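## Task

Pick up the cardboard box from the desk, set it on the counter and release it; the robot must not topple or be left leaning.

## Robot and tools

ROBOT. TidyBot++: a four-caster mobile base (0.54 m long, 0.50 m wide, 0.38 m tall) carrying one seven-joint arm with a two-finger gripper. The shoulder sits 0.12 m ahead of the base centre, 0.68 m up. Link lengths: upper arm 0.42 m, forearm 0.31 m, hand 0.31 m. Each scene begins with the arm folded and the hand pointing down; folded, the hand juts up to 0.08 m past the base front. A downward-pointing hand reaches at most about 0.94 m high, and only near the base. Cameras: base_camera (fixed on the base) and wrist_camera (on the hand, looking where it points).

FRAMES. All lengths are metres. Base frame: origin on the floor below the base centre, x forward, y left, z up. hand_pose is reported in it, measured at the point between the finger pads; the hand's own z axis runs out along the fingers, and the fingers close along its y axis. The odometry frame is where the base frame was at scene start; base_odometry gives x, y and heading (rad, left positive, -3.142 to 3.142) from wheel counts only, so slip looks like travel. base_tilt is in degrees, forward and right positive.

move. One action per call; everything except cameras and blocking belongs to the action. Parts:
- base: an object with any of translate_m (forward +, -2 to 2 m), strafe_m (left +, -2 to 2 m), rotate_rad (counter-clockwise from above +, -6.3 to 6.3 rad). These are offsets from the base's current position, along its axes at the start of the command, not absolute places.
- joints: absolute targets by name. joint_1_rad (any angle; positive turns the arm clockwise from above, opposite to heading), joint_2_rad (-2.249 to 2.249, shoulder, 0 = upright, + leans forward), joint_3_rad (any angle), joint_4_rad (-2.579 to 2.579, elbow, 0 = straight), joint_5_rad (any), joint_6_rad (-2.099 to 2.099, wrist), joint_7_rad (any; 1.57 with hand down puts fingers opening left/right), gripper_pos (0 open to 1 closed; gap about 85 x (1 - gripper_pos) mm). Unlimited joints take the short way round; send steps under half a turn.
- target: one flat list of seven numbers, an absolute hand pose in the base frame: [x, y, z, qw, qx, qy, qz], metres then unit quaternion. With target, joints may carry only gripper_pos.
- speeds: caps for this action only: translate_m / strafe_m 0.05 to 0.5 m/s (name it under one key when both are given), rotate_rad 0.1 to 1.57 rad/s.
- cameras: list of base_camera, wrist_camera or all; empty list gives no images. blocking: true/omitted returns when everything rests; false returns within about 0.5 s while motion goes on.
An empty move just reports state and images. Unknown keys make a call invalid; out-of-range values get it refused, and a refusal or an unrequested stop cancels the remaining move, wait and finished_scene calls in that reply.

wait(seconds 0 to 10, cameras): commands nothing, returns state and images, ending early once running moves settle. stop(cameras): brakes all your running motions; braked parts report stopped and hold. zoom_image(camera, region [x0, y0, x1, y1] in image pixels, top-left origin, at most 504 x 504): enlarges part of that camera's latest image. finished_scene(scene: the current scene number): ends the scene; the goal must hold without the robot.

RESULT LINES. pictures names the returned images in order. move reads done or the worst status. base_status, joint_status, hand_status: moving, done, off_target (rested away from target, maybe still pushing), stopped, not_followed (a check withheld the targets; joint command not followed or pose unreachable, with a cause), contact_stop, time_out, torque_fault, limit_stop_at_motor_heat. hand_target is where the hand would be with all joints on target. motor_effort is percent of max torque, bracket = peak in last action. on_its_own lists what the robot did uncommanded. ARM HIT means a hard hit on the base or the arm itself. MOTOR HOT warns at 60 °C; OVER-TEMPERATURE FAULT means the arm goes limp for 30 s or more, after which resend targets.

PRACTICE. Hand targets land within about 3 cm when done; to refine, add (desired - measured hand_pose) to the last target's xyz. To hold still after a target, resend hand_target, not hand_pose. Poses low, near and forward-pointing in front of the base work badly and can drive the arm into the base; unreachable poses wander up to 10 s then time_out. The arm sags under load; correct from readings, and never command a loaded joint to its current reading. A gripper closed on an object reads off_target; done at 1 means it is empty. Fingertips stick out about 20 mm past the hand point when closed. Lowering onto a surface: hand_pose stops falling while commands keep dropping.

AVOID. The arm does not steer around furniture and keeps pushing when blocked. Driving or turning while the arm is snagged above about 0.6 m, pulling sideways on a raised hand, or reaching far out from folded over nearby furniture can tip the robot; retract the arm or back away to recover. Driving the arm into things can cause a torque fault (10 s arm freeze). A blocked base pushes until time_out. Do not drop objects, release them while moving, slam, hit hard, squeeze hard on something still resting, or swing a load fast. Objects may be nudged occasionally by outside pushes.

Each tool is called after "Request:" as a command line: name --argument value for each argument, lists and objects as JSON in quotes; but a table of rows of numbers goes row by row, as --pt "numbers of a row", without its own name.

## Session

Request:
move --joints '{"joint_1_rad": 0.0, "joint_2_rad": -0.131, "joint_3_rad": 3.14, "joint_4_rad": -0.901, "joint_5_rad": 0.0, "joint_6_rad": -1.2, "joint_7_rad": 1.57}'

Scene clock: 2.87 s.
move: done
base_odometry: x=+0.000 y=+0.000 heading=+0.000
base_tilt: forward=+1.0 right=-0.3
base_status: not commanded
joint_positions: joint_1_rad=+0.005 joint_2_rad=-0.149 joint_3_rad=+3.117 joint_4_rad=-0.907 joint_5_rad=+0.005 joint_6_rad=-1.152 joint_7_rad=+1.561 gripper_pos=+0.000
joint_status: all done
motor_effort: joint_1_rad=+0(2) joint_2_rad=-11(13) joint_3_rad=+1(2) joint_4_rad=+19(23) joint_5_rad=+1(2) joint_6_rad=+9(9) joint_7_rad=+0(2)
hand_pose: x=+0.5659 y=+0.0104 z=+1.2223 quat_wxyz=(-0.004, +0.816, +0.004, +0.577) (m; base frame)
hand_target: x=+0.5697 y=+0.0022 z=+1.2036 quat_wxyz=(-0.001, +0.833, +0.000, +0.553) (m; base frame)
hand_status: not commanded
pictures: base_camera, wrist_camera
camera_calibration:
wrist_camera: T_world_to_cam=[[-0.0309427, -0.999516, 0.0031446, 0.0191232], [-0.335487, 0.0074222, -0.942016, 1.39959], [0.941537, -0.0302035, -0.335554, 0.010508], [0, 0, 0, 1]] pos_world=[0.460243, 0.00904331, 1.3219]

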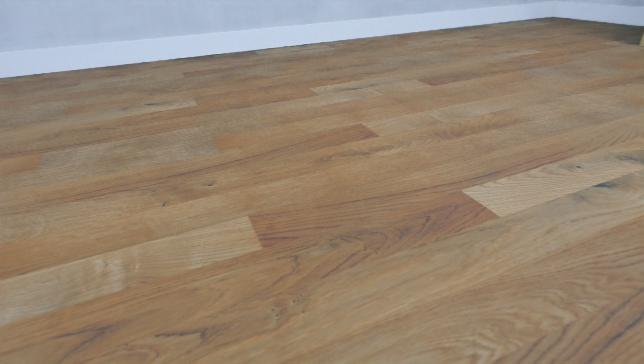

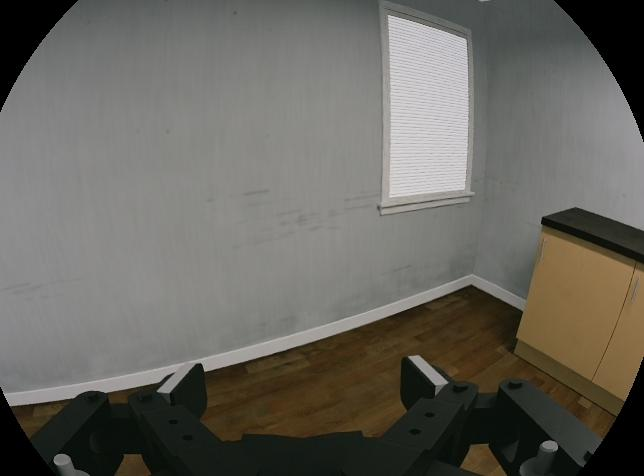

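Request:
move --base '{"rotate_rad": 1.93}'

Scene clock: 5.93 s.
move: done
base_odometry: x=+0.000 y=+0.000 heading=+1.929
base_tilt: forward=+1.0 right=-0.3
base_status: done
joint_positions: joint_1_rad=+0.005 joint_2_rad=-0.128 joint_3_rad=+3.126 joint_4_rad=-0.907 joint_5_rad=+0.005 joint_6_rad=-1.153 joint_7_rad=+1.561 gripper_pos=+0.000
joint_status: not commanded
motor_effort: joint_1_rad=-1(2) joint_2_rad=-12(16) joint_3_rad=+0(2) joint_4_rad=+19(20) joint_5_rad=+1(2) joint_6_rad=+9(9) joint_7_rad=+1(1)
hand_pose: x=+0.5772 y=+0.0057 z=+1.2127 quat_wxyz=(-0.002, +0.823, +0.000, +0.569) (m; base frame)
hand_target: x=+0.5697 y=+0.0022 z=+1.2036 quat_wxyz=(-0.001, +0.833, +0.000, +0.553) (m; base frame)
hand_status: not commanded
pictures: base_camera, wrist_camera
camera_calibration:
wrist_camera: T_world_to_cam=[[-0.0396047, -0.999212, 0.00257463, 0.0205023], [-0.355639, 0.011688, -0.93455, 1.39684], [0.933784, -0.0379282, -0.355822, 0.0256145], [0, 0, 0, 1]] pos_world=[0.473664, 0.00513137, 1.31448]

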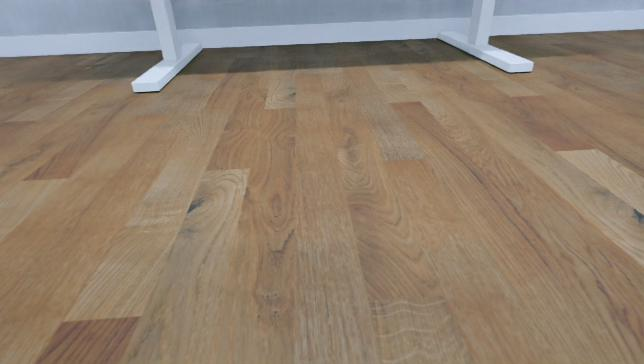

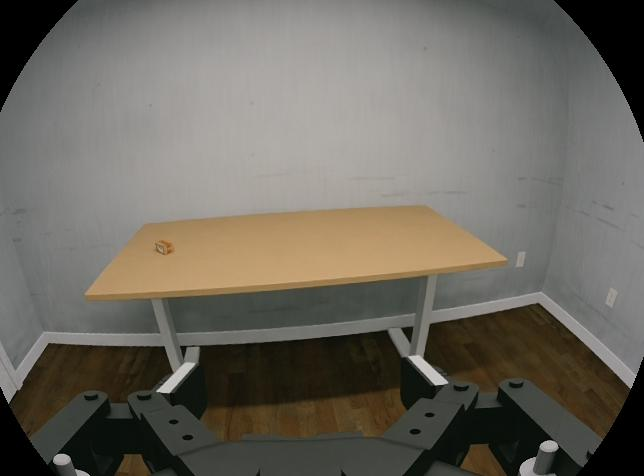

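Request:
zoom_image --camera "wrist_camera" --region '[130, 220, 200, 276]'

Scaled by 7.200.

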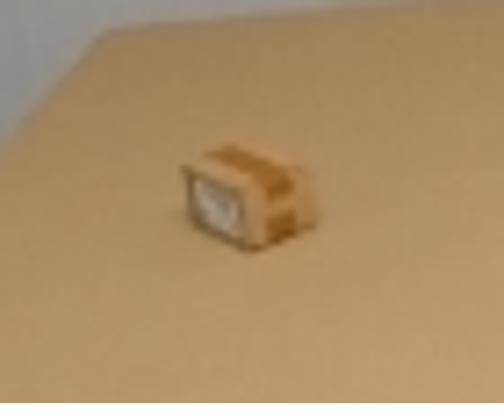

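Request:
move --base '{"translate_m": 0.76, "strafe_m": 0.43, "rotate_rad": 0.12}' --joints '{"joint_6_rad": -1.35}'

Scene clock: 10.47 s.
move: done
base_odometry: x=-0.670 y=+0.561 heading=+2.051
base_tilt: forward=+1.0 right=-0.3
base_status: done
joint_positions: joint_1_rad=+0.004 joint_2_rad=-0.130 joint_3_rad=+3.133 joint_4_rad=-0.901 joint_5_rad=+0.005 joint_6_rad=-1.323 joint_7_rad=+1.561 gripper_pos=+0.000
joint_status: all done
motor_effort: joint_1_rad=+0(3) joint_2_rad=-11(15) joint_3_rad=-1(3) joint_4_rad=+18(20) joint_5_rad=+2(2) joint_6_rad=+8(10) joint_7_rad=+0(1)
hand_pose: x=+0.5530 y=+0.0026 z=+1.1688 quat_wxyz=(-0.001, +0.866, -0.002, +0.500) (m; base frame)
hand_target: x=+0.5484 y=+0.0021 z=+1.1622 quat_wxyz=(+0.000, +0.872, +0.000, +0.489) (m; base frame)
hand_status: not commanded
pictures: base_camera, wrist_camera
camera_calibration:
wrist_camera: T_world_to_cam=[[-0.044879, -0.99895, 0.00922782, 0.0117188], [-0.501949, 0.0145623, -0.864775, 1.34661], [0.863732, -0.0434421, -0.502075, 0.2423], [0, 0, 0, 1]] pos_world=[0.467171, 0.00262285, 1.28606]

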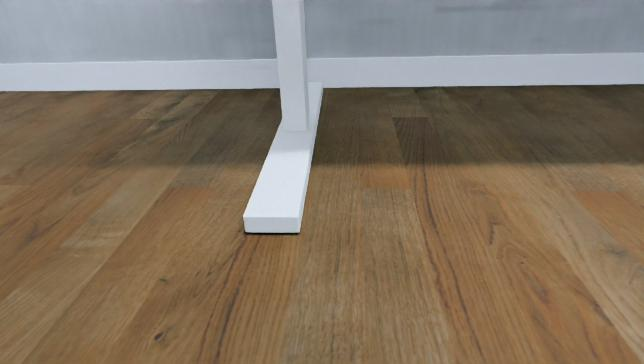

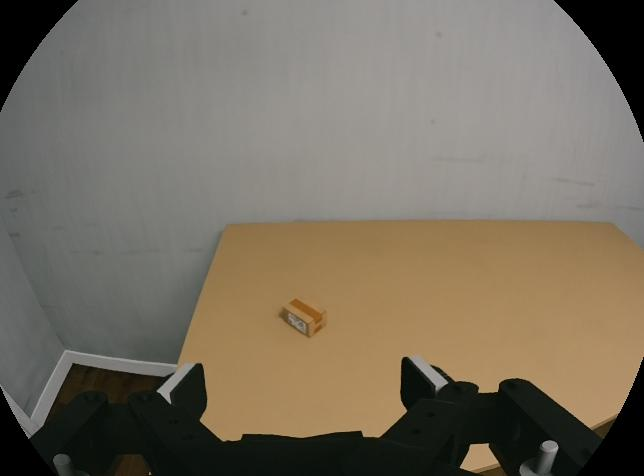

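Request:
zoom_image --camera "wrist_camera" --region '[270, 285, 340, 345]'

Scaled by 7.200.

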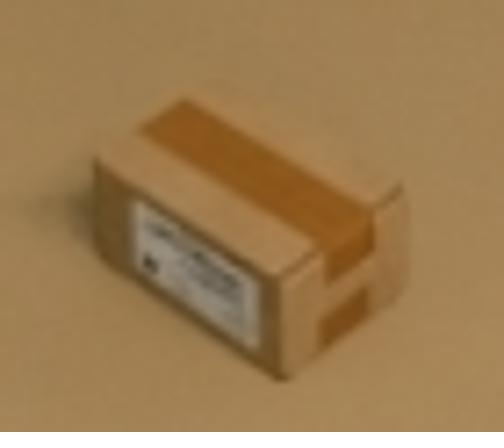

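Request:
move --base '{"translate_m": 0.377, "strafe_m": -0.597, "rotate_rad": 0.794}'

Scene clock: 17.17 s.
move: done
base_odometry: x=-0.314 y=+1.171 heading=+2.845
base_tilt: forward=+1.0 right=-0.3
base_status: done
joint_positions: joint_1_rad=+0.003 joint_2_rad=-0.133 joint_3_rad=+3.136 joint_4_rad=-0.901 joint_5_rad=+0.005 joint_6_rad=-1.323 joint_7_rad=+1.561 gripper_pos=+0.000
joint_status: not commanded
motor_effort: joint_1_rad=+0(2) joint_2_rad=-11(13) joint_3_rad=+0(3) joint_4_rad=+19(19) joint_5_rad=+2(3) joint_6_rad=+8(9) joint_7_rad=+0(1)
hand_pose: x=+0.5515 y=+0.0010 z=+1.1701 quat_wxyz=(+0.000, +0.865, -0.004, +0.501) (m; base frame)
hand_target: x=+0.5484 y=+0.0021 z=+1.1622 quat_wxyz=(+0.000, +0.872, +0.000, +0.489) (m; base frame)
hand_status: not commanded
pictures: base_camera, wrist_camera
camera_calibration:
wrist_camera: T_world_to_cam=[[-0.0479381, -0.998813, 0.00866116, 0.0124791], [-0.499277, 0.0164509, -0.866286, 1.34729], [0.865115, -0.0458525, -0.499473, 0.240306], [0, 0, 0, 1]] pos_world=[0.465378, 0.00131873, 1.28706]

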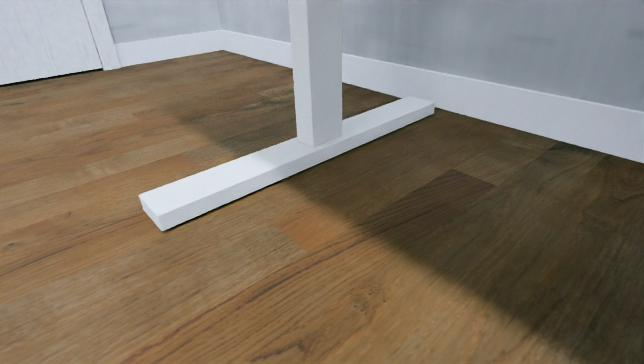

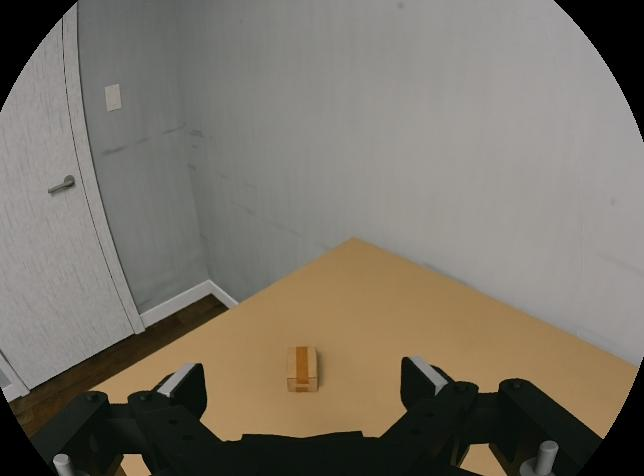

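Request:
zoom_image --camera "wrist_camera" --region '[270, 335, 340, 405]'

Scaled by 7.200.

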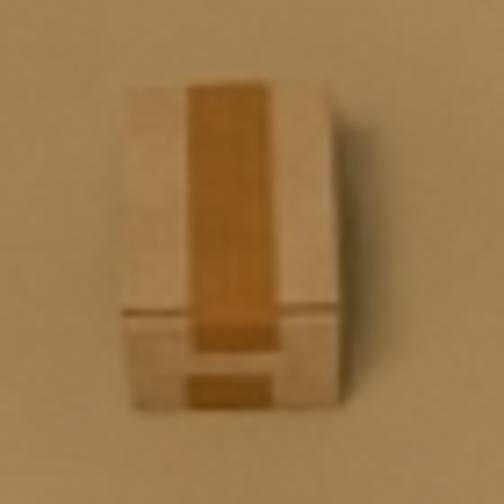

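Request:
move --target '[0.81, 0.0, 0.95, 0, 0.9537, 0, 0.3007]'

Scene clock: 21.67 s.
move: done
base_odometry: x=-0.314 y=+1.171 heading=+2.845
base_tilt: forward=+1.0 right=-0.3
base_status: not commanded
joint_positions: joint_1_rad=+0.003 joint_2_rad=+0.687 joint_3_rad=+3.169 joint_4_rad=-0.187 joint_5_rad=+0.005 joint_6_rad=-1.606 joint_7_rad=+1.561 gripper_pos=+0.000
joint_status: not commanded
motor_effort: joint_1_rad=-1(1) joint_2_rad=-39(41) joint_3_rad=+0(1) joint_4_rad=+19(20) joint_5_rad=+2(2) joint_6_rad=+6(8) joint_7_rad=+1(1)
hand_pose: x=+0.8183 y=-0.0126 z=+0.9630 quat_wxyz=(+0.013, +0.946, -0.014, +0.325) (m; base frame)
hand_target: x=+0.8100 y=+0.0000 z=+0.9500 quat_wxyz=(+0.000, +0.954, +0.000, +0.301) (m; base frame)
hand_status: done (0.020 m and 3.7 deg from the pose sent, 0.340 m and 25.2 deg at the start)
pictures: base_camera, wrist_camera
camera_calibration:
wrist_camera: T_world_to_cam=[[-0.0690512, -0.996689, 0.0429295, -0.00231113], [-0.789829, 0.0283307, -0.612673, 1.29503], [0.609428, -0.0762127, -0.78917, 0.393177], [0, 0, 0, 1]] pos_world=[0.783081, -0.0090276, 1.10381]

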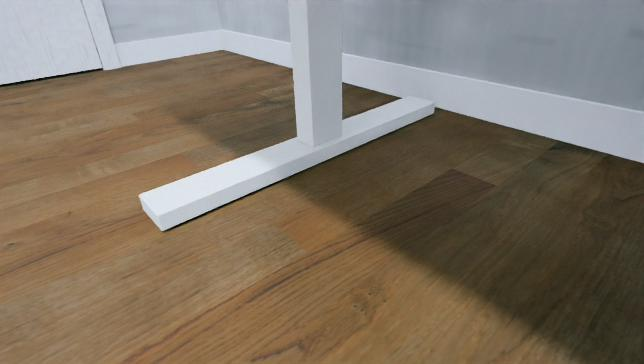

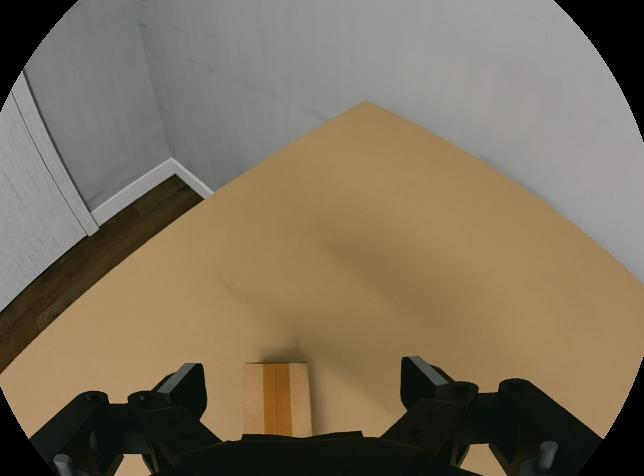

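Request:
move --target '[0.838, 0.0145, 0.895, -0.0052, 0.9536, 0.0166, 0.3007]' --cameras '["wrist_camera"]'

Scene clock: 24.20 s.
move: done
base_odometry: x=-0.314 y=+1.171 heading=+2.845
base_tilt: forward=+1.0 right=-0.3
base_status: not commanded
joint_positions: joint_1_rad=-0.005 joint_2_rad=+0.657 joint_3_rad=+3.169 joint_4_rad=-0.459 joint_5_rad=+0.005 joint_6_rad=-1.449 joint_7_rad=+1.561 gripper_pos=+0.000
joint_status: not commanded
motor_effort: joint_1_rad=+0(1) joint_2_rad=-40(42) joint_3_rad=+0(1) joint_4_rad=+20(21) joint_5_rad=+2(2) joint_6_rad=+5(6) joint_7_rad=+0(1)
hand_pose: x=+0.8283 y=-0.0087 z=+0.8917 quat_wxyz=(+0.012, +0.959, -0.011, +0.284) (m; base frame)
hand_target: x=+0.8380 y=+0.0145 z=+0.8950 quat_wxyz=(-0.005, +0.954, +0.017, +0.301) (m; base frame)
hand_status: done (0.025 m and 4.2 deg from the pose sent, 0.076 m and 5.0 deg at the start)
pictures: wrist_camera
camera_calibration:
wrist_camera: T_world_to_cam=[[-0.0581676, -0.997225, 0.0464558, -0.00685307], [-0.839262, 0.0236481, -0.543213, 1.23806], [0.540607, -0.070586, -0.838309, 0.432018], [0, 0, 0, 1]] pos_world=[0.805104, -0.00561738, 1.03501]

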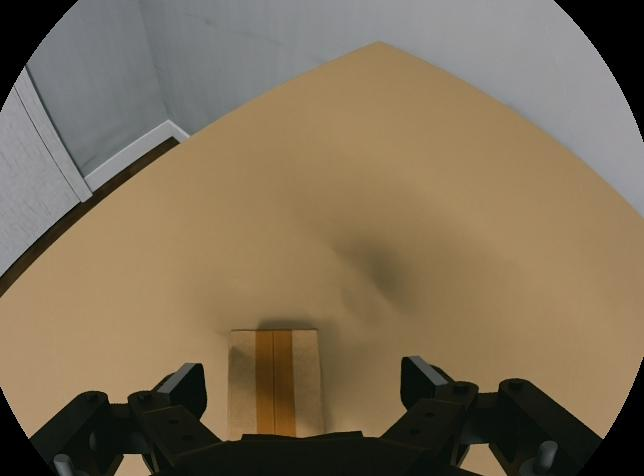

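Request:
move --base '{"strafe_m": 0.0125}' --cameras '["wrist_camera"]'

Scene clock: 25.43 s.
move: done
base_odometry: x=-0.318 y=+1.159 heading=+2.845
base_tilt: forward=+1.0 right=-0.3
base_status: done
joint_positions: joint_1_rad=-0.021 joint_2_rad=+0.657 joint_3_rad=+3.169 joint_4_rad=-0.459 joint_5_rad=+0.004 joint_6_rad=-1.448 joint_7_rad=+1.561 gripper_pos=+0.000
joint_status: not commanded
motor_effort: joint_1_rad=-1(4) joint_2_rad=-40(41) joint_3_rad=+0(2) joint_4_rad=+20(20) joint_5_rad=+2(2) joint_6_rad=+5(6) joint_7_rad=+0(1)
hand_pose: x=+0.8285 y=+0.0031 z=+0.8922 quat_wxyz=(+0.009, +0.959, -0.003, +0.285) (m; base frame)
hand_target: x=+0.8380 y=+0.0145 z=+0.8950 quat_wxyz=(-0.005, +0.954, +0.017, +0.301) (m; base frame)
hand_status: not commanded
pictures: wrist_camera
camera_calibration:
wrist_camera: T_world_to_cam=[[-0.0416591, -0.998102, 0.0453497, -0.00782925], [-0.838861, 0.0102842, -0.544249, 1.23886], [0.542749, -0.060715, -0.837697, 0.430837], [0, 0, 0, 1]] pos_world=[0.80507, 0.00560315, 1.03551]

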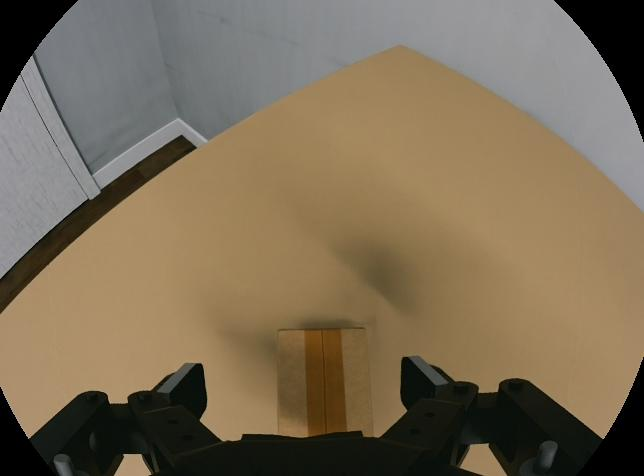

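Request:
move --base '{"strafe_m": -0.011}' --cameras '["wrist_camera"]'

Scene clock: 26.63 s.
move: done
base_odometry: x=-0.314 y=+1.169 heading=+2.845
base_tilt: forward=+1.0 right=-0.3
base_status: done
joint_positions: joint_1_rad=-0.017 joint_2_rad=+0.655 joint_3_rad=+3.169 joint_4_rad=-0.459 joint_5_rad=+0.003 joint_6_rad=-1.448 joint_7_rad=+1.561 gripper_pos=+0.000
joint_status: not commanded
motor_effort: joint_1_rad=-1(5) joint_2_rad=-39(43) joint_3_rad=+0(2) joint_4_rad=+21(21) joint_5_rad=+1(2) joint_6_rad=+5(6) joint_7_rad=+0(1)
hand_pose: x=+0.8283 y=+0.0006 z=+0.8932 quat_wxyz=(+0.009, +0.958, -0.005, +0.286) (m; base frame)
hand_target: x=+0.8380 y=+0.0145 z=+0.8950 quat_wxyz=(-0.005, +0.954, +0.017, +0.301) (m; base frame)
hand_status: not commanded
pictures: wrist_camera
camera_calibration:
wrist_camera: T_world_to_cam=[[-0.0452448, -0.997971, 0.0448034, -0.00684363], [-0.837779, 0.0134769, -0.545843, 1.23979], [0.544131, -0.0622319, -0.836689, 0.429646], [0, 0, 0, 1]] pos_world=[0.804579, 0.0031994, 1.03652]

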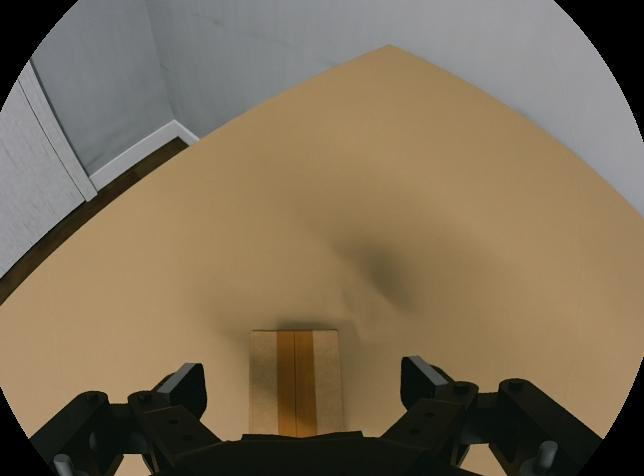

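Request:
move --target '[0.842, 0.0155, 0.859, -0.0052, 0.9536, 0.0166, 0.3007]' --cameras '["wrist_camera"]'

Scene clock: 28.47 s.
move: done
base_odometry: x=-0.314 y=+1.169 heading=+2.845
base_tilt: forward=+1.0 right=-0.3
base_status: not commanded
joint_positions: joint_1_rad=-0.017 joint_2_rad=+0.618 joint_3_rad=+3.169 joint_4_rad=-0.655 joint_5_rad=+0.003 joint_6_rad=-1.293 joint_7_rad=+1.561 gripper_pos=+0.000
joint_status: not commanded
motor_effort: joint_1_rad=+0(1) joint_2_rad=-39(41) joint_3_rad=+0(1) joint_4_rad=+21(22) joint_5_rad=+1(2) joint_6_rad=+5(6) joint_7_rad=+1(1)
hand_pose: x=+0.8331 y=-0.0006 z=+0.8557 quat_wxyz=(+0.009, +0.959, -0.005, +0.284) (m; base frame)
hand_target: x=+0.8420 y=+0.0155 z=+0.8590 quat_wxyz=(-0.005, +0.954, +0.017, +0.301) (m; base frame)
hand_status: done (0.019 m and 3.6 deg from the pose sent, 0.040 m and 3.4 deg at the start)
pictures: wrist_camera
camera_calibration:
wrist_camera: T_world_to_cam=[[-0.0452927, -0.997988, 0.0443598, -0.00573884], [-0.839697, 0.0139784, -0.542876, 1.22237], [0.541164, -0.0618371, -0.838641, 0.399657], [0, 0, 0, 1]] pos_world=[0.809876, 0.00189963, 0.999015]

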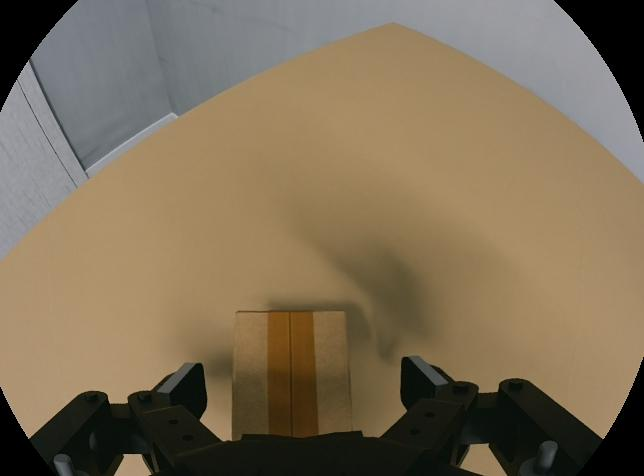

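Request:
move --joints '{"gripper_pos": 0.48}' --cameras '["wrist_camera"]'

Request:
move --joints '{"gripper_pos": 0.62}' --cameras '["wrist_camera"]'

Scene clock: 29.67 s.
move: done
base_odometry: x=-0.314 y=+1.169 heading=+2.845
base_tilt: forward=+1.0 right=-0.3
base_status: not commanded
joint_positions: joint_1_rad=-0.017 joint_2_rad=+0.618 joint_3_rad=+3.169 joint_4_rad=-0.655 joint_5_rad=+0.003 joint_6_rad=-1.291 joint_7_rad=+1.561 gripper_pos=+0.480
joint_status: all done
motor_effort: joint_1_rad=+0(1) joint_2_rad=-40(40) joint_3_rad=+0(1) joint_4_rad=+21(22) joint_5_rad=+2(2) joint_6_rad=+5(6) joint_7_rad=+0(1)
hand_pose: x=+0.8334 y=-0.0006 z=+0.8561 quat_wxyz=(+0.009, +0.959, -0.005, +0.285) (m; base frame)
hand_target: x=+0.8420 y=+0.0155 z=+0.8590 quat_wxyz=(-0.005, +0.954, +0.017, +0.301) (m; base frame)
hand_status: not commanded
pictures: wrist_camera
camera_calibration:
wrist_camera: T_world_to_cam=[[-0.0453587, -0.997988, 0.0442898, -0.00562866], [-0.838866, 0.0139773, -0.544159, 1.22328], [0.542445, -0.0618356, -0.837812, 0.398073], [0, 0, 0, 1]] pos_world=[0.809978, 0.00189963, 0.999417]

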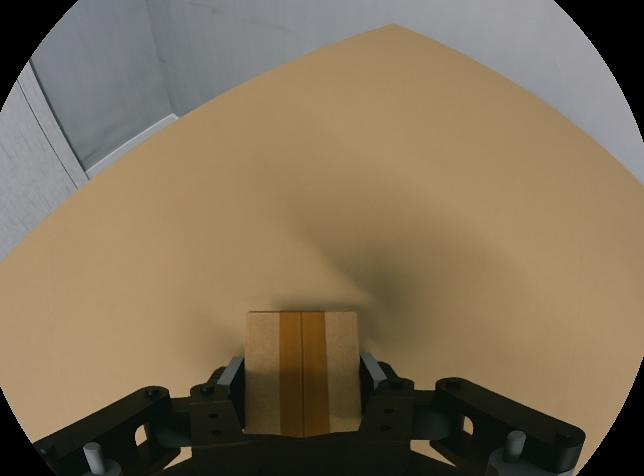

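Scene clock: 30.23 s.
move: off_target
base_odometry: x=-0.314 y=+1.169 heading=+2.845
base_tilt: forward=+1.0 right=-0.3
base_status: not commanded
joint_positions: joint_1_rad=-0.017 joint_2_rad=+0.617 joint_3_rad=+3.169 joint_4_rad=-0.656 joint_5_rad=+0.003 joint_6_rad=-1.291 joint_7_rad=+1.561 gripper_pos=+0.514
joint_status: gripper_pos off_target (ended at +0.514, target +0.620)
motor_effort: joint_1_rad=+0(1) joint_2_rad=-40(40) joint_3_rad=+0(1) joint_4_rad=+21(22) joint_5_rad=+2(2) joint_6_rad=+6(6) joint_7_rad=+1(1)
hand_pose: x=+0.8332 y=-0.0006 z=+0.8567 quat_wxyz=(+0.009, +0.958, -0.005, +0.285) (m; base frame)
hand_target: x=+0.8420 y=+0.0155 z=+0.8590 quat_wxyz=(-0.005, +0.954, +0.017, +0.301) (m; base frame)
hand_status: not commanded
pictures: wrist_camera
camera_calibration:
wrist_camera: T_world_to_cam=[[-0.0454019, -0.997988, 0.0442505, -0.00559454], [-0.838397, 0.0139817, -0.544881, 1.2237], [0.543166, -0.0618381, -0.837345, 0.397688], [0, 0, 0, 1]] pos_world=[0.809678, 0.00189962, 1.00002]

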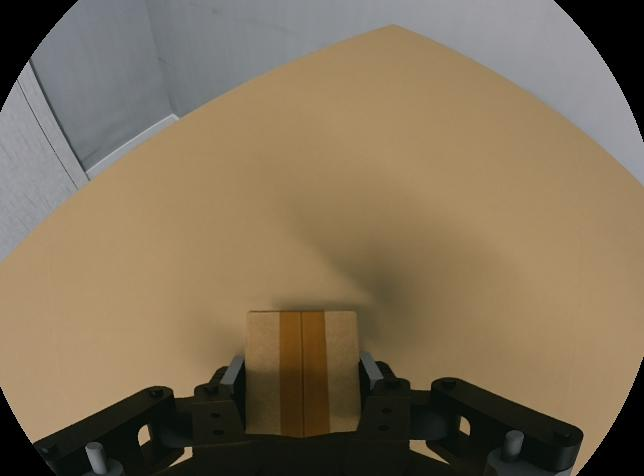

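Request:
move --target '[0.82, 0.0155, 0.93, -0.0052, 0.9536, 0.0166, 0.3007]' --cameras '["wrist_camera"]'

Scene clock: 34.07 s.
move: done
base_odometry: x=-0.314 y=+1.169 heading=+2.845
base_tilt: forward=+1.0 right=-0.3
base_status: not commanded
joint_positions: joint_1_rad=-0.017 joint_2_rad=+0.645 joint_3_rad=+3.169 joint_4_rad=-0.337 joint_5_rad=+0.003 joint_6_rad=-1.492 joint_7_rad=+1.561 gripper_pos=+0.514
joint_status: not commanded
motor_effort: joint_1_rad=+0(1) joint_2_rad=-39(42) joint_3_rad=-1(2) joint_4_rad=+19(22) joint_5_rad=+2(2) joint_6_rad=+6(7) joint_7_rad=+0(1)
hand_pose: x=+0.8263 y=+0.0014 z=+0.9481 quat_wxyz=(+0.009, +0.945, -0.005, +0.328) (m; base frame)
hand_target: x=+0.8200 y=+0.0155 z=+0.9300 quat_wxyz=(-0.005, +0.954, +0.017, +0.301) (m; base frame)
hand_status: done (0.024 m and 4.4 deg from the pose sent, 0.076 m and 3.5 deg at the start)
pictures: wrist_camera
camera_calibration:
wrist_camera: T_world_to_cam=[[-0.0477999, -0.998027, 0.0407021, -0.00265166], [-0.786397, 0.0124769, -0.617595, 1.29371], [0.615869, -0.061529, -0.785442, 0.368748], [0, 0, 0, 1]] pos_world=[0.790141, 0.00390087, 1.08872]

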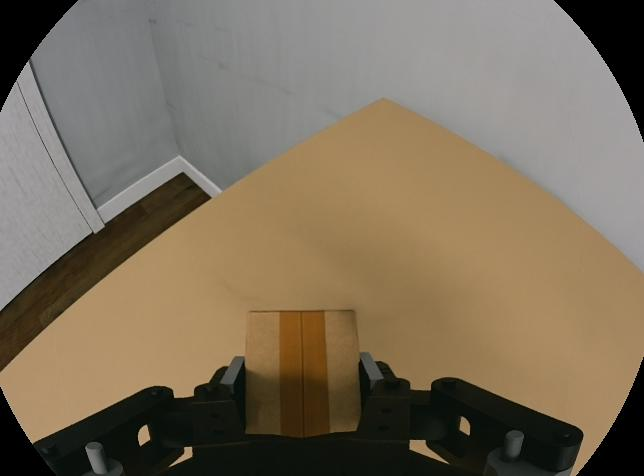

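Request:
move --target '[0.57, 0.0155, 1.03, -0.0052, 0.9536, 0.0166, 0.3007]' --base '{"translate_m": -0.6}' --speeds '{"translate_m": 0.4}' --cameras '["wrist_camera"]'

Request:
move --base '{"rotate_rad": 2.365}' --speeds '{"rotate_rad": 1.2}'

Scene clock: 37.03 s.
move: done
base_odometry: x=+0.259 y=+0.994 heading=+2.845
base_tilt: forward=+1.0 right=-0.3
base_status: done
joint_positions: joint_1_rad=-0.025 joint_2_rad=+0.037 joint_3_rad=+3.169 joint_4_rad=-0.896 joint_5_rad=+0.003 joint_6_rad=-1.539 joint_7_rad=+1.561 gripper_pos=+0.514
joint_status: not commanded
motor_effort: joint_1_rad=-1(1) joint_2_rad=-19(44) joint_3_rad=+0(1) joint_4_rad=+20(21) joint_5_rad=+1(2) joint_6_rad=+6(7) joint_7_rad=+1(1)
hand_pose: x=+0.5806 y=-0.0002 z=+1.0454 quat_wxyz=(+0.001, +0.944, -0.006, +0.329) (m; base frame)
hand_target: x=+0.5700 y=+0.0155 z=+1.0300 quat_wxyz=(-0.005, +0.954, +0.017, +0.301) (m; base frame)
hand_status: done (0.024 m and 4.3 deg from the pose sent, 0.269 m and 4.4 deg at the start)
pictures: wrist_camera
camera_calibration:
wrist_camera: T_world_to_cam=[[-0.0451797, -0.998667, 0.0249684, -0.00501309], [-0.785171, 0.0200462, -0.618954, 1.1613], [0.617629, -0.0475686, -0.78503, 0.594941], [0, 0, 0, 1]] pos_world=[0.544136, 0.0000145002, 1.18596]

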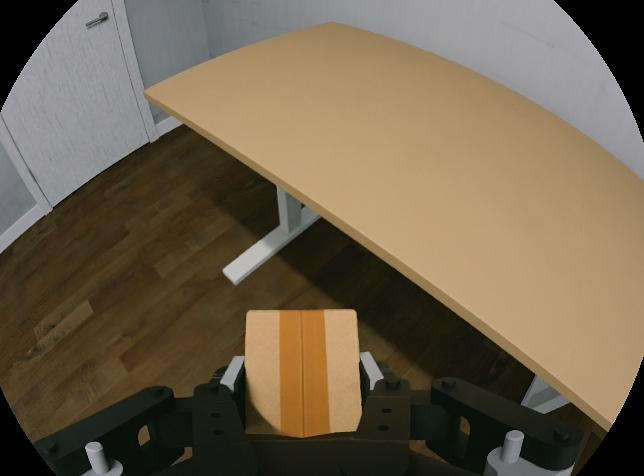

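Scene clock: 40.10 s.
move: done
base_odometry: x=+0.259 y=+0.994 heading=-1.074
base_tilt: forward=+1.0 right=-0.3
base_status: done
joint_positions: joint_1_rad=-0.036 joint_2_rad=+0.038 joint_3_rad=+3.167 joint_4_rad=-0.897 joint_5_rad=+0.003 joint_6_rad=-1.539 joint_7_rad=+1.561 gripper_pos=+0.514
joint_status: not commanded
motor_effort: joint_1_rad=+0(3) joint_2_rad=-18(21) joint_3_rad=+0(3) joint_4_rad=+19(20) joint_5_rad=+2(3) joint_6_rad=+6(7) joint_7_rad=+0(1)
hand_pose: x=+0.5807 y=+0.0056 z=+1.0447 quat_wxyz=(-0.001, +0.945, +0.000, +0.328) (m; base frame)
hand_target: x=+0.5700 y=+0.0155 z=+1.0300 quat_wxyz=(-0.005, +0.954, +0.017, +0.301) (m; base frame)
hand_status: not commanded
pictures: base_camera, wrist_camera
camera_calibration:
wrist_camera: T_world_to_cam=[[-0.0325303, -0.999159, 0.0249555, -0.00654274], [-0.786381, 0.0101758, -0.617658, 1.16028], [0.616885, -0.0397171, -0.786051, 0.596065], [0, 0, 0, 1]] pos_world=[0.544508, 0.00532998, 1.18536]

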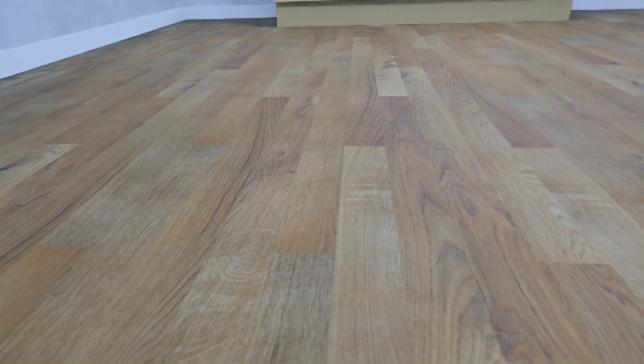

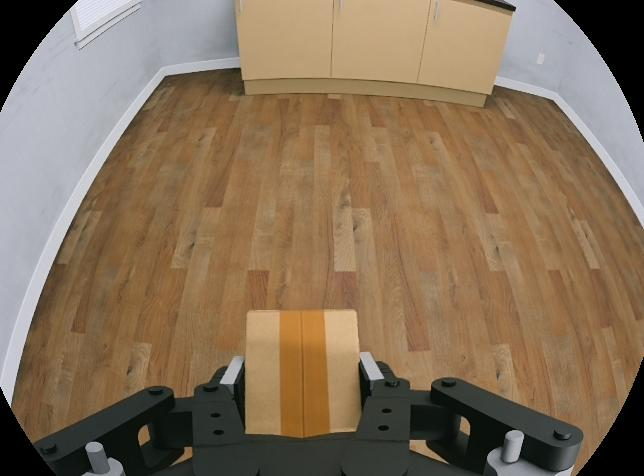

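Request:
move --base '{"translate_m": 1.9, "strafe_m": -0.152, "rotate_rad": -0.08}'

Scene clock: 46.00 s.
move: done
base_odometry: x=+1.032 y=-0.749 heading=-1.155
base_tilt: forward=+1.0 right=-0.3
base_status: done
joint_positions: joint_1_rad=-0.038 joint_2_rad=+0.041 joint_3_rad=+3.166 joint_4_rad=-0.899 joint_5_rad=+0.003 joint_6_rad=-1.540 joint_7_rad=+1.561 gripper_pos=+0.514
joint_status: not commanded
motor_effort: joint_1_rad=+0(3) joint_2_rad=-19(22) joint_3_rad=+0(2) joint_4_rad=+19(20) joint_5_rad=+1(2) joint_6_rad=+5(7) joint_7_rad=+0(1)
hand_pose: x=+0.5815 y=+0.0069 z=+1.0421 quat_wxyz=(-0.002, +0.946, +0.001, +0.325) (m; base frame)
hand_target: x=+0.5700 y=+0.0155 z=+1.0300 quat_wxyz=(-0.005, +0.954, +0.017, +0.301) (m; base frame)
hand_status: not commanded
pictures: base_camera, wrist_camera
camera_calibration:
wrist_camera: T_world_to_cam=[[-0.0294913, -0.999243, 0.0253542, -0.00725931], [-0.790363, 0.00778301, -0.61259, 1.15623], [0.611929, -0.0381051, -0.789994, 0.600604], [0, 0, 0, 1]] pos_world=[0.546098, 0.00663331, 1.18295]

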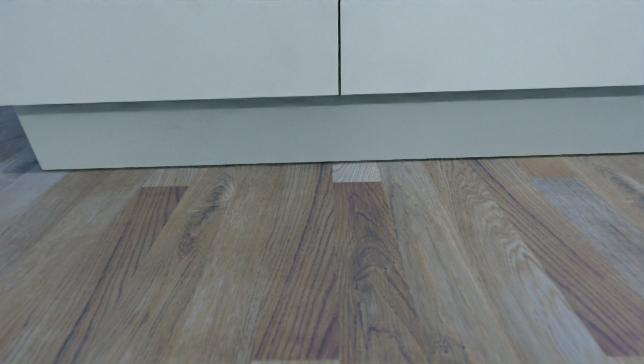

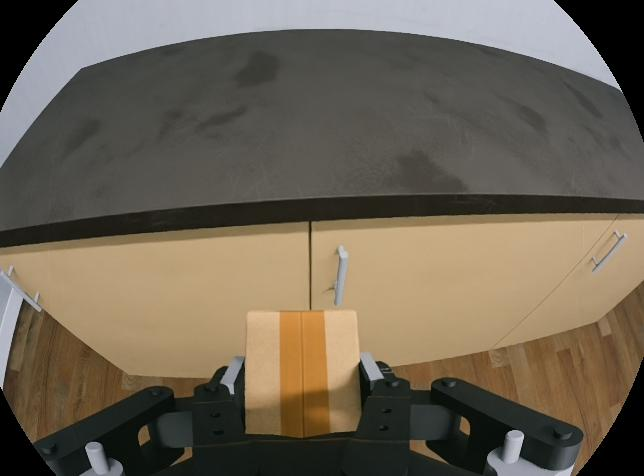

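Request:
move --base '{"translate_m": 0.375}' --speeds '{"translate_m": 0.3}'

Scene clock: 49.97 s.
move: done
base_odometry: x=+1.184 y=-1.092 heading=-1.156
base_tilt: forward=+1.0 right=-0.3
base_status: done
joint_positions: joint_1_rad=-0.038 joint_2_rad=+0.041 joint_3_rad=+3.166 joint_4_rad=-0.900 joint_5_rad=+0.003 joint_6_rad=-1.541 joint_7_rad=+1.561 gripper_pos=+0.514
joint_status: not commanded
motor_effort: joint_1_rad=+0(1) joint_2_rad=-19(22) joint_3_rad=+0(1) joint_4_rad=+20(20) joint_5_rad=+1(2) joint_6_rad=+6(7) joint_7_rad=+1(1)
hand_pose: x=+0.5812 y=+0.0069 z=+1.0417 quat_wxyz=(-0.002, +0.946, +0.001, +0.324) (m; base frame)
hand_target: x=+0.5700 y=+0.0155 z=+1.0300 quat_wxyz=(-0.005, +0.954, +0.017, +0.301) (m; base frame)
hand_status: not commanded
pictures: base_camera, wrist_camera
camera_calibration:
wrist_camera: T_world_to_cam=[[-0.0294583, -0.999243, 0.0253946, -0.00731795], [-0.791195, 0.00778398, -0.611514, 1.15508], [0.610853, -0.0381062, -0.790826, 0.601919], [0, 0, 0, 1]] pos_world=[0.545997, 0.00663331, 1.18255]

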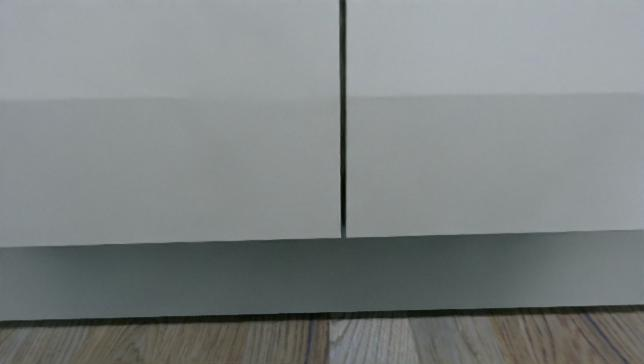

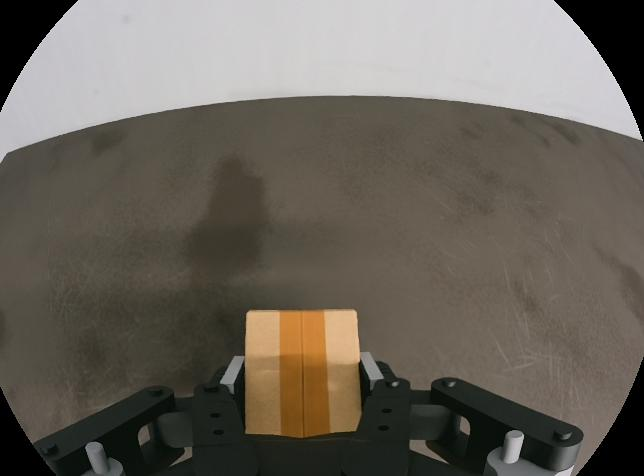

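Request:
move --target '[0.585, 0.0155, 0.972, -0.0052, 0.9536, 0.0166, 0.3007]' --cameras '["wrist_camera"]'

Scene clock: 51.87 s.
move: done
base_odometry: x=+1.184 y=-1.092 heading=-1.156
base_tilt: forward=+1.0 right=-0.3
base_status: not commanded
joint_positions: joint_1_rad=-0.038 joint_2_rad=+0.008 joint_3_rad=+3.166 joint_4_rad=-1.154 joint_5_rad=+0.003 joint_6_rad=-1.414 joint_7_rad=+1.561 gripper_pos=+0.514
joint_status: not commanded
motor_effort: joint_1_rad=+0(1) joint_2_rad=-19(20) joint_3_rad=+0(1) joint_4_rad=+20(22) joint_5_rad=+1(2) joint_6_rad=+6(6) joint_7_rad=+1(1)
hand_pose: x=+0.5779 y=+0.0066 z=+0.9646 quat_wxyz=(-0.002, +0.960, +0.002, +0.279) (m; base frame)
hand_target: x=+0.5850 y=+0.0155 z=+0.9720 quat_wxyz=(-0.005, +0.954, +0.017, +0.301) (m; base frame)
hand_status: done (0.014 m and 3.2 deg from the pose sent, 0.070 m and 3.3 deg at the start)
pictures: wrist_camera
camera_calibration:
wrist_camera: T_world_to_cam=[[-0.0266175, -0.999233, 0.0287313, -0.0107074], [-0.845673, 0.00718263, -0.533654, 1.06176], [0.533038, -0.0385018, -0.845215, 0.640451], [0, 0, 0, 1]] pos_world=[0.556229, 0.00633315, 1.10824]

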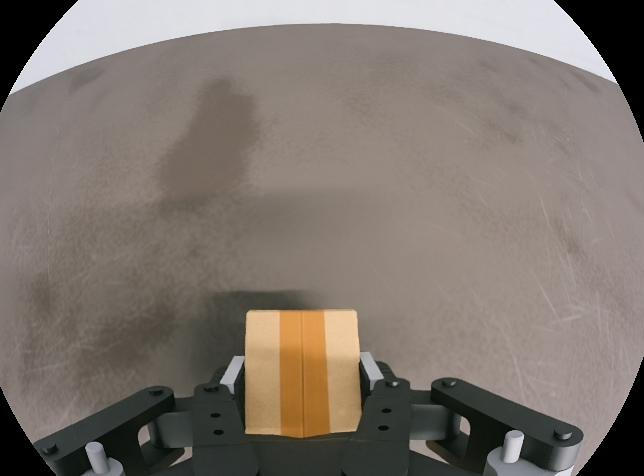

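Request:
move --target '[0.585, 0.0155, 0.967, -0.0054, 0.9515, 0.0166, 0.3074]' --cameras '[]'

Request:
move --target '[0.585, 0.0155, 0.963, -0.0054, 0.9515, 0.0166, 0.3074]' --cameras '["wrist_camera"]'

Scene clock: 53.10 s.
move: done
base_odometry: x=+1.184 y=-1.092 heading=-1.156
base_tilt: forward=+1.0 right=-0.3
base_status: not commanded
joint_positions: joint_1_rad=-0.038 joint_2_rad=-0.008 joint_3_rad=+3.166 joint_4_rad=-1.197 joint_5_rad=+0.003 joint_6_rad=-1.372 joint_7_rad=+1.561 gripper_pos=+0.514
joint_status: not commanded
motor_effort: joint_1_rad=+0(1) joint_2_rad=-18(19) joint_3_rad=+0(1) joint_4_rad=+20(22) joint_5_rad=+1(2) joint_6_rad=+6(6) joint_7_rad=+1(1)
hand_pose: x=+0.5784 y=+0.0065 z=+0.9593 quat_wxyz=(-0.002, +0.958, +0.002, +0.286) (m; base frame)
hand_target: x=+0.5850 y=+0.0155 z=+0.9670 quat_wxyz=(-0.005, +0.951, +0.017, +0.307) (m; base frame)
hand_status: done (0.014 m and 3.1 deg from the pose sent, 0.012 m and 3.9 deg at the start)
pictures: none
No camera images: "cameras" was empty.

Scene clock: 53.70 s.
move: done
base_odometry: x=+1.184 y=-1.092 heading=-1.156
base_tilt: forward=+1.0 right=-0.3
base_status: not commanded
joint_positions: joint_1_rad=-0.038 joint_2_rad=-0.012 joint_3_rad=+3.166 joint_4_rad=-1.214 joint_5_rad=+0.003 joint_6_rad=-1.358 joint_7_rad=+1.561 gripper_pos=+0.514
joint_status: not commanded
motor_effort: joint_1_rad=-1(1) joint_2_rad=-18(19) joint_3_rad=+1(1) joint_4_rad=+21(22) joint_5_rad=+1(2) joint_6_rad=+5(6) joint_7_rad=+1(1)
hand_pose: x=+0.5786 y=+0.0065 z=+0.9559 quat_wxyz=(-0.002, +0.958, +0.002, +0.287) (m; base frame)
hand_target: x=+0.5850 y=+0.0155 z=+0.9630 quat_wxyz=(-0.005, +0.951, +0.017, +0.307) (m; base frame)
hand_status: done (0.013 m and 3.0 deg from the pose sent, 0.012 m and 3.1 deg at the start)
pictures: wrist_camera
camera_calibration:
wrist_camera: T_world_to_cam=[[-0.0268814, -0.999258, 0.0275859, -0.00928228], [-0.836649, 0.00738729, -0.547689, 1.06585], [0.547079, -0.0378024, -0.836227, 0.615915], [0, 0, 0, 1]] pos_world=[0.554541, 0.00613391, 1.09906]

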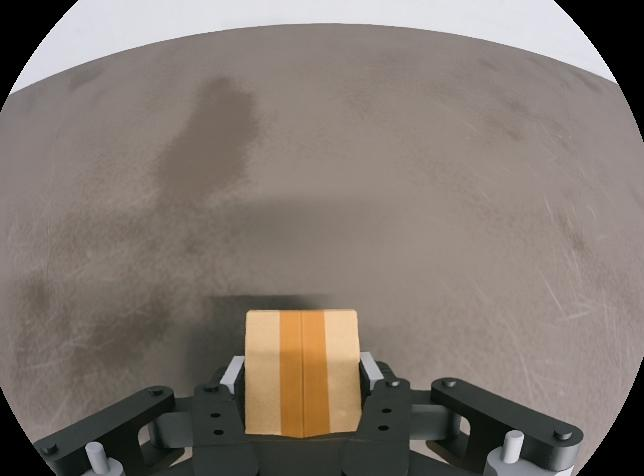

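Request:
move --target '[0.585, 0.0155, 0.960, -0.0054, 0.9515, 0.0166, 0.3074]' --cameras '[]'

Request:
move --target '[0.585, 0.0155, 0.957, -0.0054, 0.9515, 0.0166, 0.3074]' --cameras '["wrist_camera"]'

Scene clock: 54.57 s.
move: done
base_odometry: x=+1.184 y=-1.092 heading=-1.156
base_tilt: forward=+1.0 right=-0.3
base_status: not commanded
joint_positions: joint_1_rad=-0.038 joint_2_rad=-0.015 joint_3_rad=+3.166 joint_4_rad=-1.226 joint_5_rad=+0.003 joint_6_rad=-1.347 joint_7_rad=+1.561 gripper_pos=+0.514
joint_status: not commanded
motor_effort: joint_1_rad=+0(1) joint_2_rad=-18(19) joint_3_rad=+0(1) joint_4_rad=+21(22) joint_5_rad=+1(2) joint_6_rad=+6(6) joint_7_rad=+0(1)
hand_pose: x=+0.5787 y=+0.0065 z=+0.9531 quat_wxyz=(-0.002, +0.958, +0.002, +0.287) (m; base frame)
hand_target: x=+0.5850 y=+0.0155 z=+0.9600 quat_wxyz=(-0.005, +0.951, +0.017, +0.307) (m; base frame)
hand_status: done (0.013 m and 3.0 deg from the pose sent, 0.012 m and 3.0 deg at the start)
pictures: none
No camera images: "cameras" was empty.

Scene clock: 55.13 s.
move: done
base_odometry: x=+1.184 y=-1.092 heading=-1.156
base_tilt: forward=+1.0 right=-0.3
base_status: not commanded
joint_positions: joint_1_rad=-0.038 joint_2_rad=-0.019 joint_3_rad=+3.166 joint_4_rad=-1.237 joint_5_rad=+0.003 joint_6_rad=-1.336 joint_7_rad=+1.561 gripper_pos=+0.514
joint_status: not commanded
motor_effort: joint_1_rad=+0(1) joint_2_rad=-18(18) joint_3_rad=+0(1) joint_4_rad=+21(21) joint_5_rad=+1(2) joint_6_rad=+5(6) joint_7_rad=+1(1)
hand_pose: x=+0.5786 y=+0.0064 z=+0.9521 quat_wxyz=(-0.002, +0.957, +0.002, +0.290) (m; base frame)
hand_target: x=+0.5850 y=+0.0155 z=+0.9570 quat_wxyz=(-0.005, +0.951, +0.017, +0.307) (m; base frame)
hand_status: done (0.012 m and 2.8 deg from the pose sent, 0.012 m and 3.0 deg at the start)
pictures: wrist_camera
camera_calibration:
wrist_camera: T_world_to_cam=[[-0.0270069, -0.999265, 0.0272161, -0.00872154], [-0.833626, 0.00748828, -0.552279, 1.06641], [0.551669, -0.0376034, -0.833215, 0.607253], [0, 0, 0, 1]] pos_world=[0.553745, 0.0061341, 1.09516]

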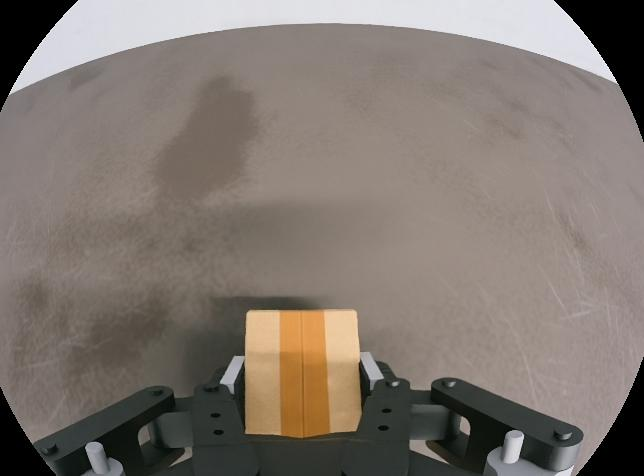

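Request:
move --joints '{"gripper_pos": 0.42}' --cameras '[]'

Request:
move --joints '{"gripper_pos": 0.1}' --cameras '["wrist_camera"]'

Scene clock: 56.10 s.
move: done
base_odometry: x=+1.184 y=-1.092 heading=-1.156
base_tilt: forward=+1.0 right=-0.3
base_status: not commanded
joint_positions: joint_1_rad=-0.038 joint_2_rad=-0.019 joint_3_rad=+3.166 joint_4_rad=-1.237 joint_5_rad=+0.003 joint_6_rad=-1.336 joint_7_rad=+1.561 gripper_pos=+0.420
joint_status: all done
motor_effort: joint_1_rad=-1(1) joint_2_rad=-18(18) joint_3_rad=+0(1) joint_4_rad=+21(22) joint_5_rad=+1(2) joint_6_rad=+5(6) joint_7_rad=+1(1)
hand_pose: x=+0.5786 y=+0.0064 z=+0.9522 quat_wxyz=(-0.002, +0.957, +0.002, +0.290) (m; base frame)
hand_target: x=+0.5850 y=+0.0155 z=+0.9570 quat_wxyz=(-0.005, +0.951, +0.017, +0.307) (m; base frame)
hand_status: not commanded
pictures: none
No camera images: "cameras" was empty.

Scene clock: 56.80 s.
move: done
base_odometry: x=+1.184 y=-1.092 heading=-1.156
base_tilt: forward=+1.0 right=-0.3
base_status: not commanded
joint_positions: joint_1_rad=-0.038 joint_2_rad=-0.019 joint_3_rad=+3.166 joint_4_rad=-1.237 joint_5_rad=+0.003 joint_6_rad=-1.336 joint_7_rad=+1.561 gripper_pos=+0.100
joint_status: all done
motor_effort: joint_1_rad=+0(1) joint_2_rad=-18(18) joint_3_rad=-1(1) joint_4_rad=+21(21) joint_5_rad=+2(2) joint_6_rad=+5(6) joint_7_rad=+1(1)
hand_pose: x=+0.5786 y=+0.0064 z=+0.9522 quat_wxyz=(-0.002, +0.957, +0.002, +0.290) (m; base frame)
hand_target: x=+0.5850 y=+0.0155 z=+0.9570 quat_wxyz=(-0.005, +0.951, +0.017, +0.307) (m; base frame)
hand_status: not commanded
pictures: wrist_camera
camera_calibration:
wrist_camera: T_world_to_cam=[[-0.0270084, -0.999265, 0.0272151, -0.00872233], [-0.833549, 0.00748486, -0.552395, 1.06655], [0.551785, -0.0376044, -0.833138, 0.607189], [0, 0, 0, 1]] pos_world=[0.553746, 0.0061341, 1.09526]

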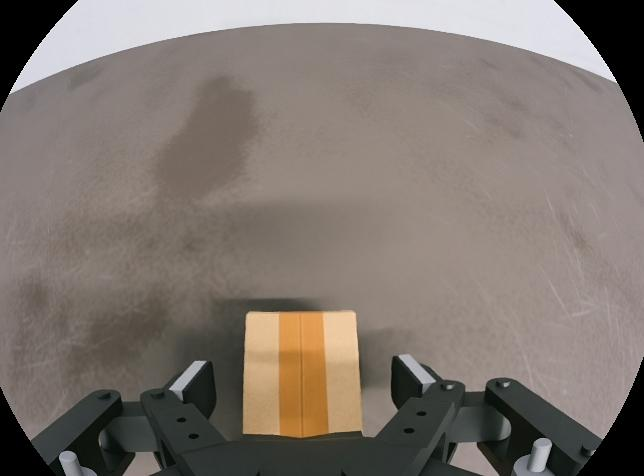

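Request:
move --joints '{"gripper_pos": 0.0}' --target '[0.57, 0.0155, 1.03, -0.0054, 0.9515, 0.0166, 0.3074]' --cameras '["wrist_camera"]'

Scene clock: 58.57 s.
move: done
base_odometry: x=+1.184 y=-1.092 heading=-1.156
base_tilt: forward=+1.0 right=-0.3
base_status: not commanded
joint_positions: joint_1_rad=-0.038 joint_2_rad=+0.008 joint_3_rad=+3.166 joint_4_rad=-0.940 joint_5_rad=+0.003 joint_6_rad=-1.507 joint_7_rad=+1.561 gripper_pos=+0.000
joint_status: all done
motor_effort: joint_1_rad=-1(1) joint_2_rad=-17(19) joint_3_rad=+0(1) joint_4_rad=+19(22) joint_5_rad=+2(2) joint_6_rad=+6(6) joint_7_rad=+0(1)
hand_pose: x=+0.5754 y=+0.0066 z=+1.0449 quat_wxyz=(-0.002, +0.942, +0.001, +0.336) (m; base frame)
hand_target: x=+0.5700 y=+0.0155 z=+1.0300 quat_wxyz=(-0.005, +0.951, +0.017, +0.307) (m; base frame)
hand_status: done (0.018 m and 3.9 deg from the pose sent, 0.079 m and 2.8 deg at the start)
pictures: wrist_camera
camera_calibration:
wrist_camera: T_world_to_cam=[[-0.0300108, -0.999272, 0.0235413, -0.0056598], [-0.775005, 0.00838889, -0.6319, 1.16455], [0.631242, -0.0372084, -0.774693, 0.579415], [0, 0, 0, 1]] pos_world=[0.536614, 0.0061341, 1.18488]

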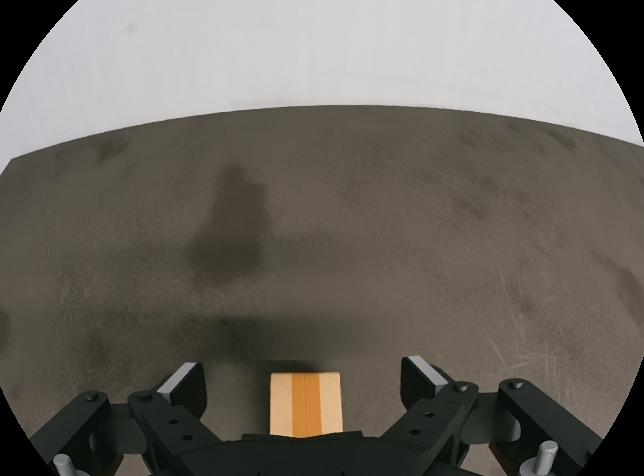

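Request:
finished_scene --scene 3

The scene is finished: the task was done.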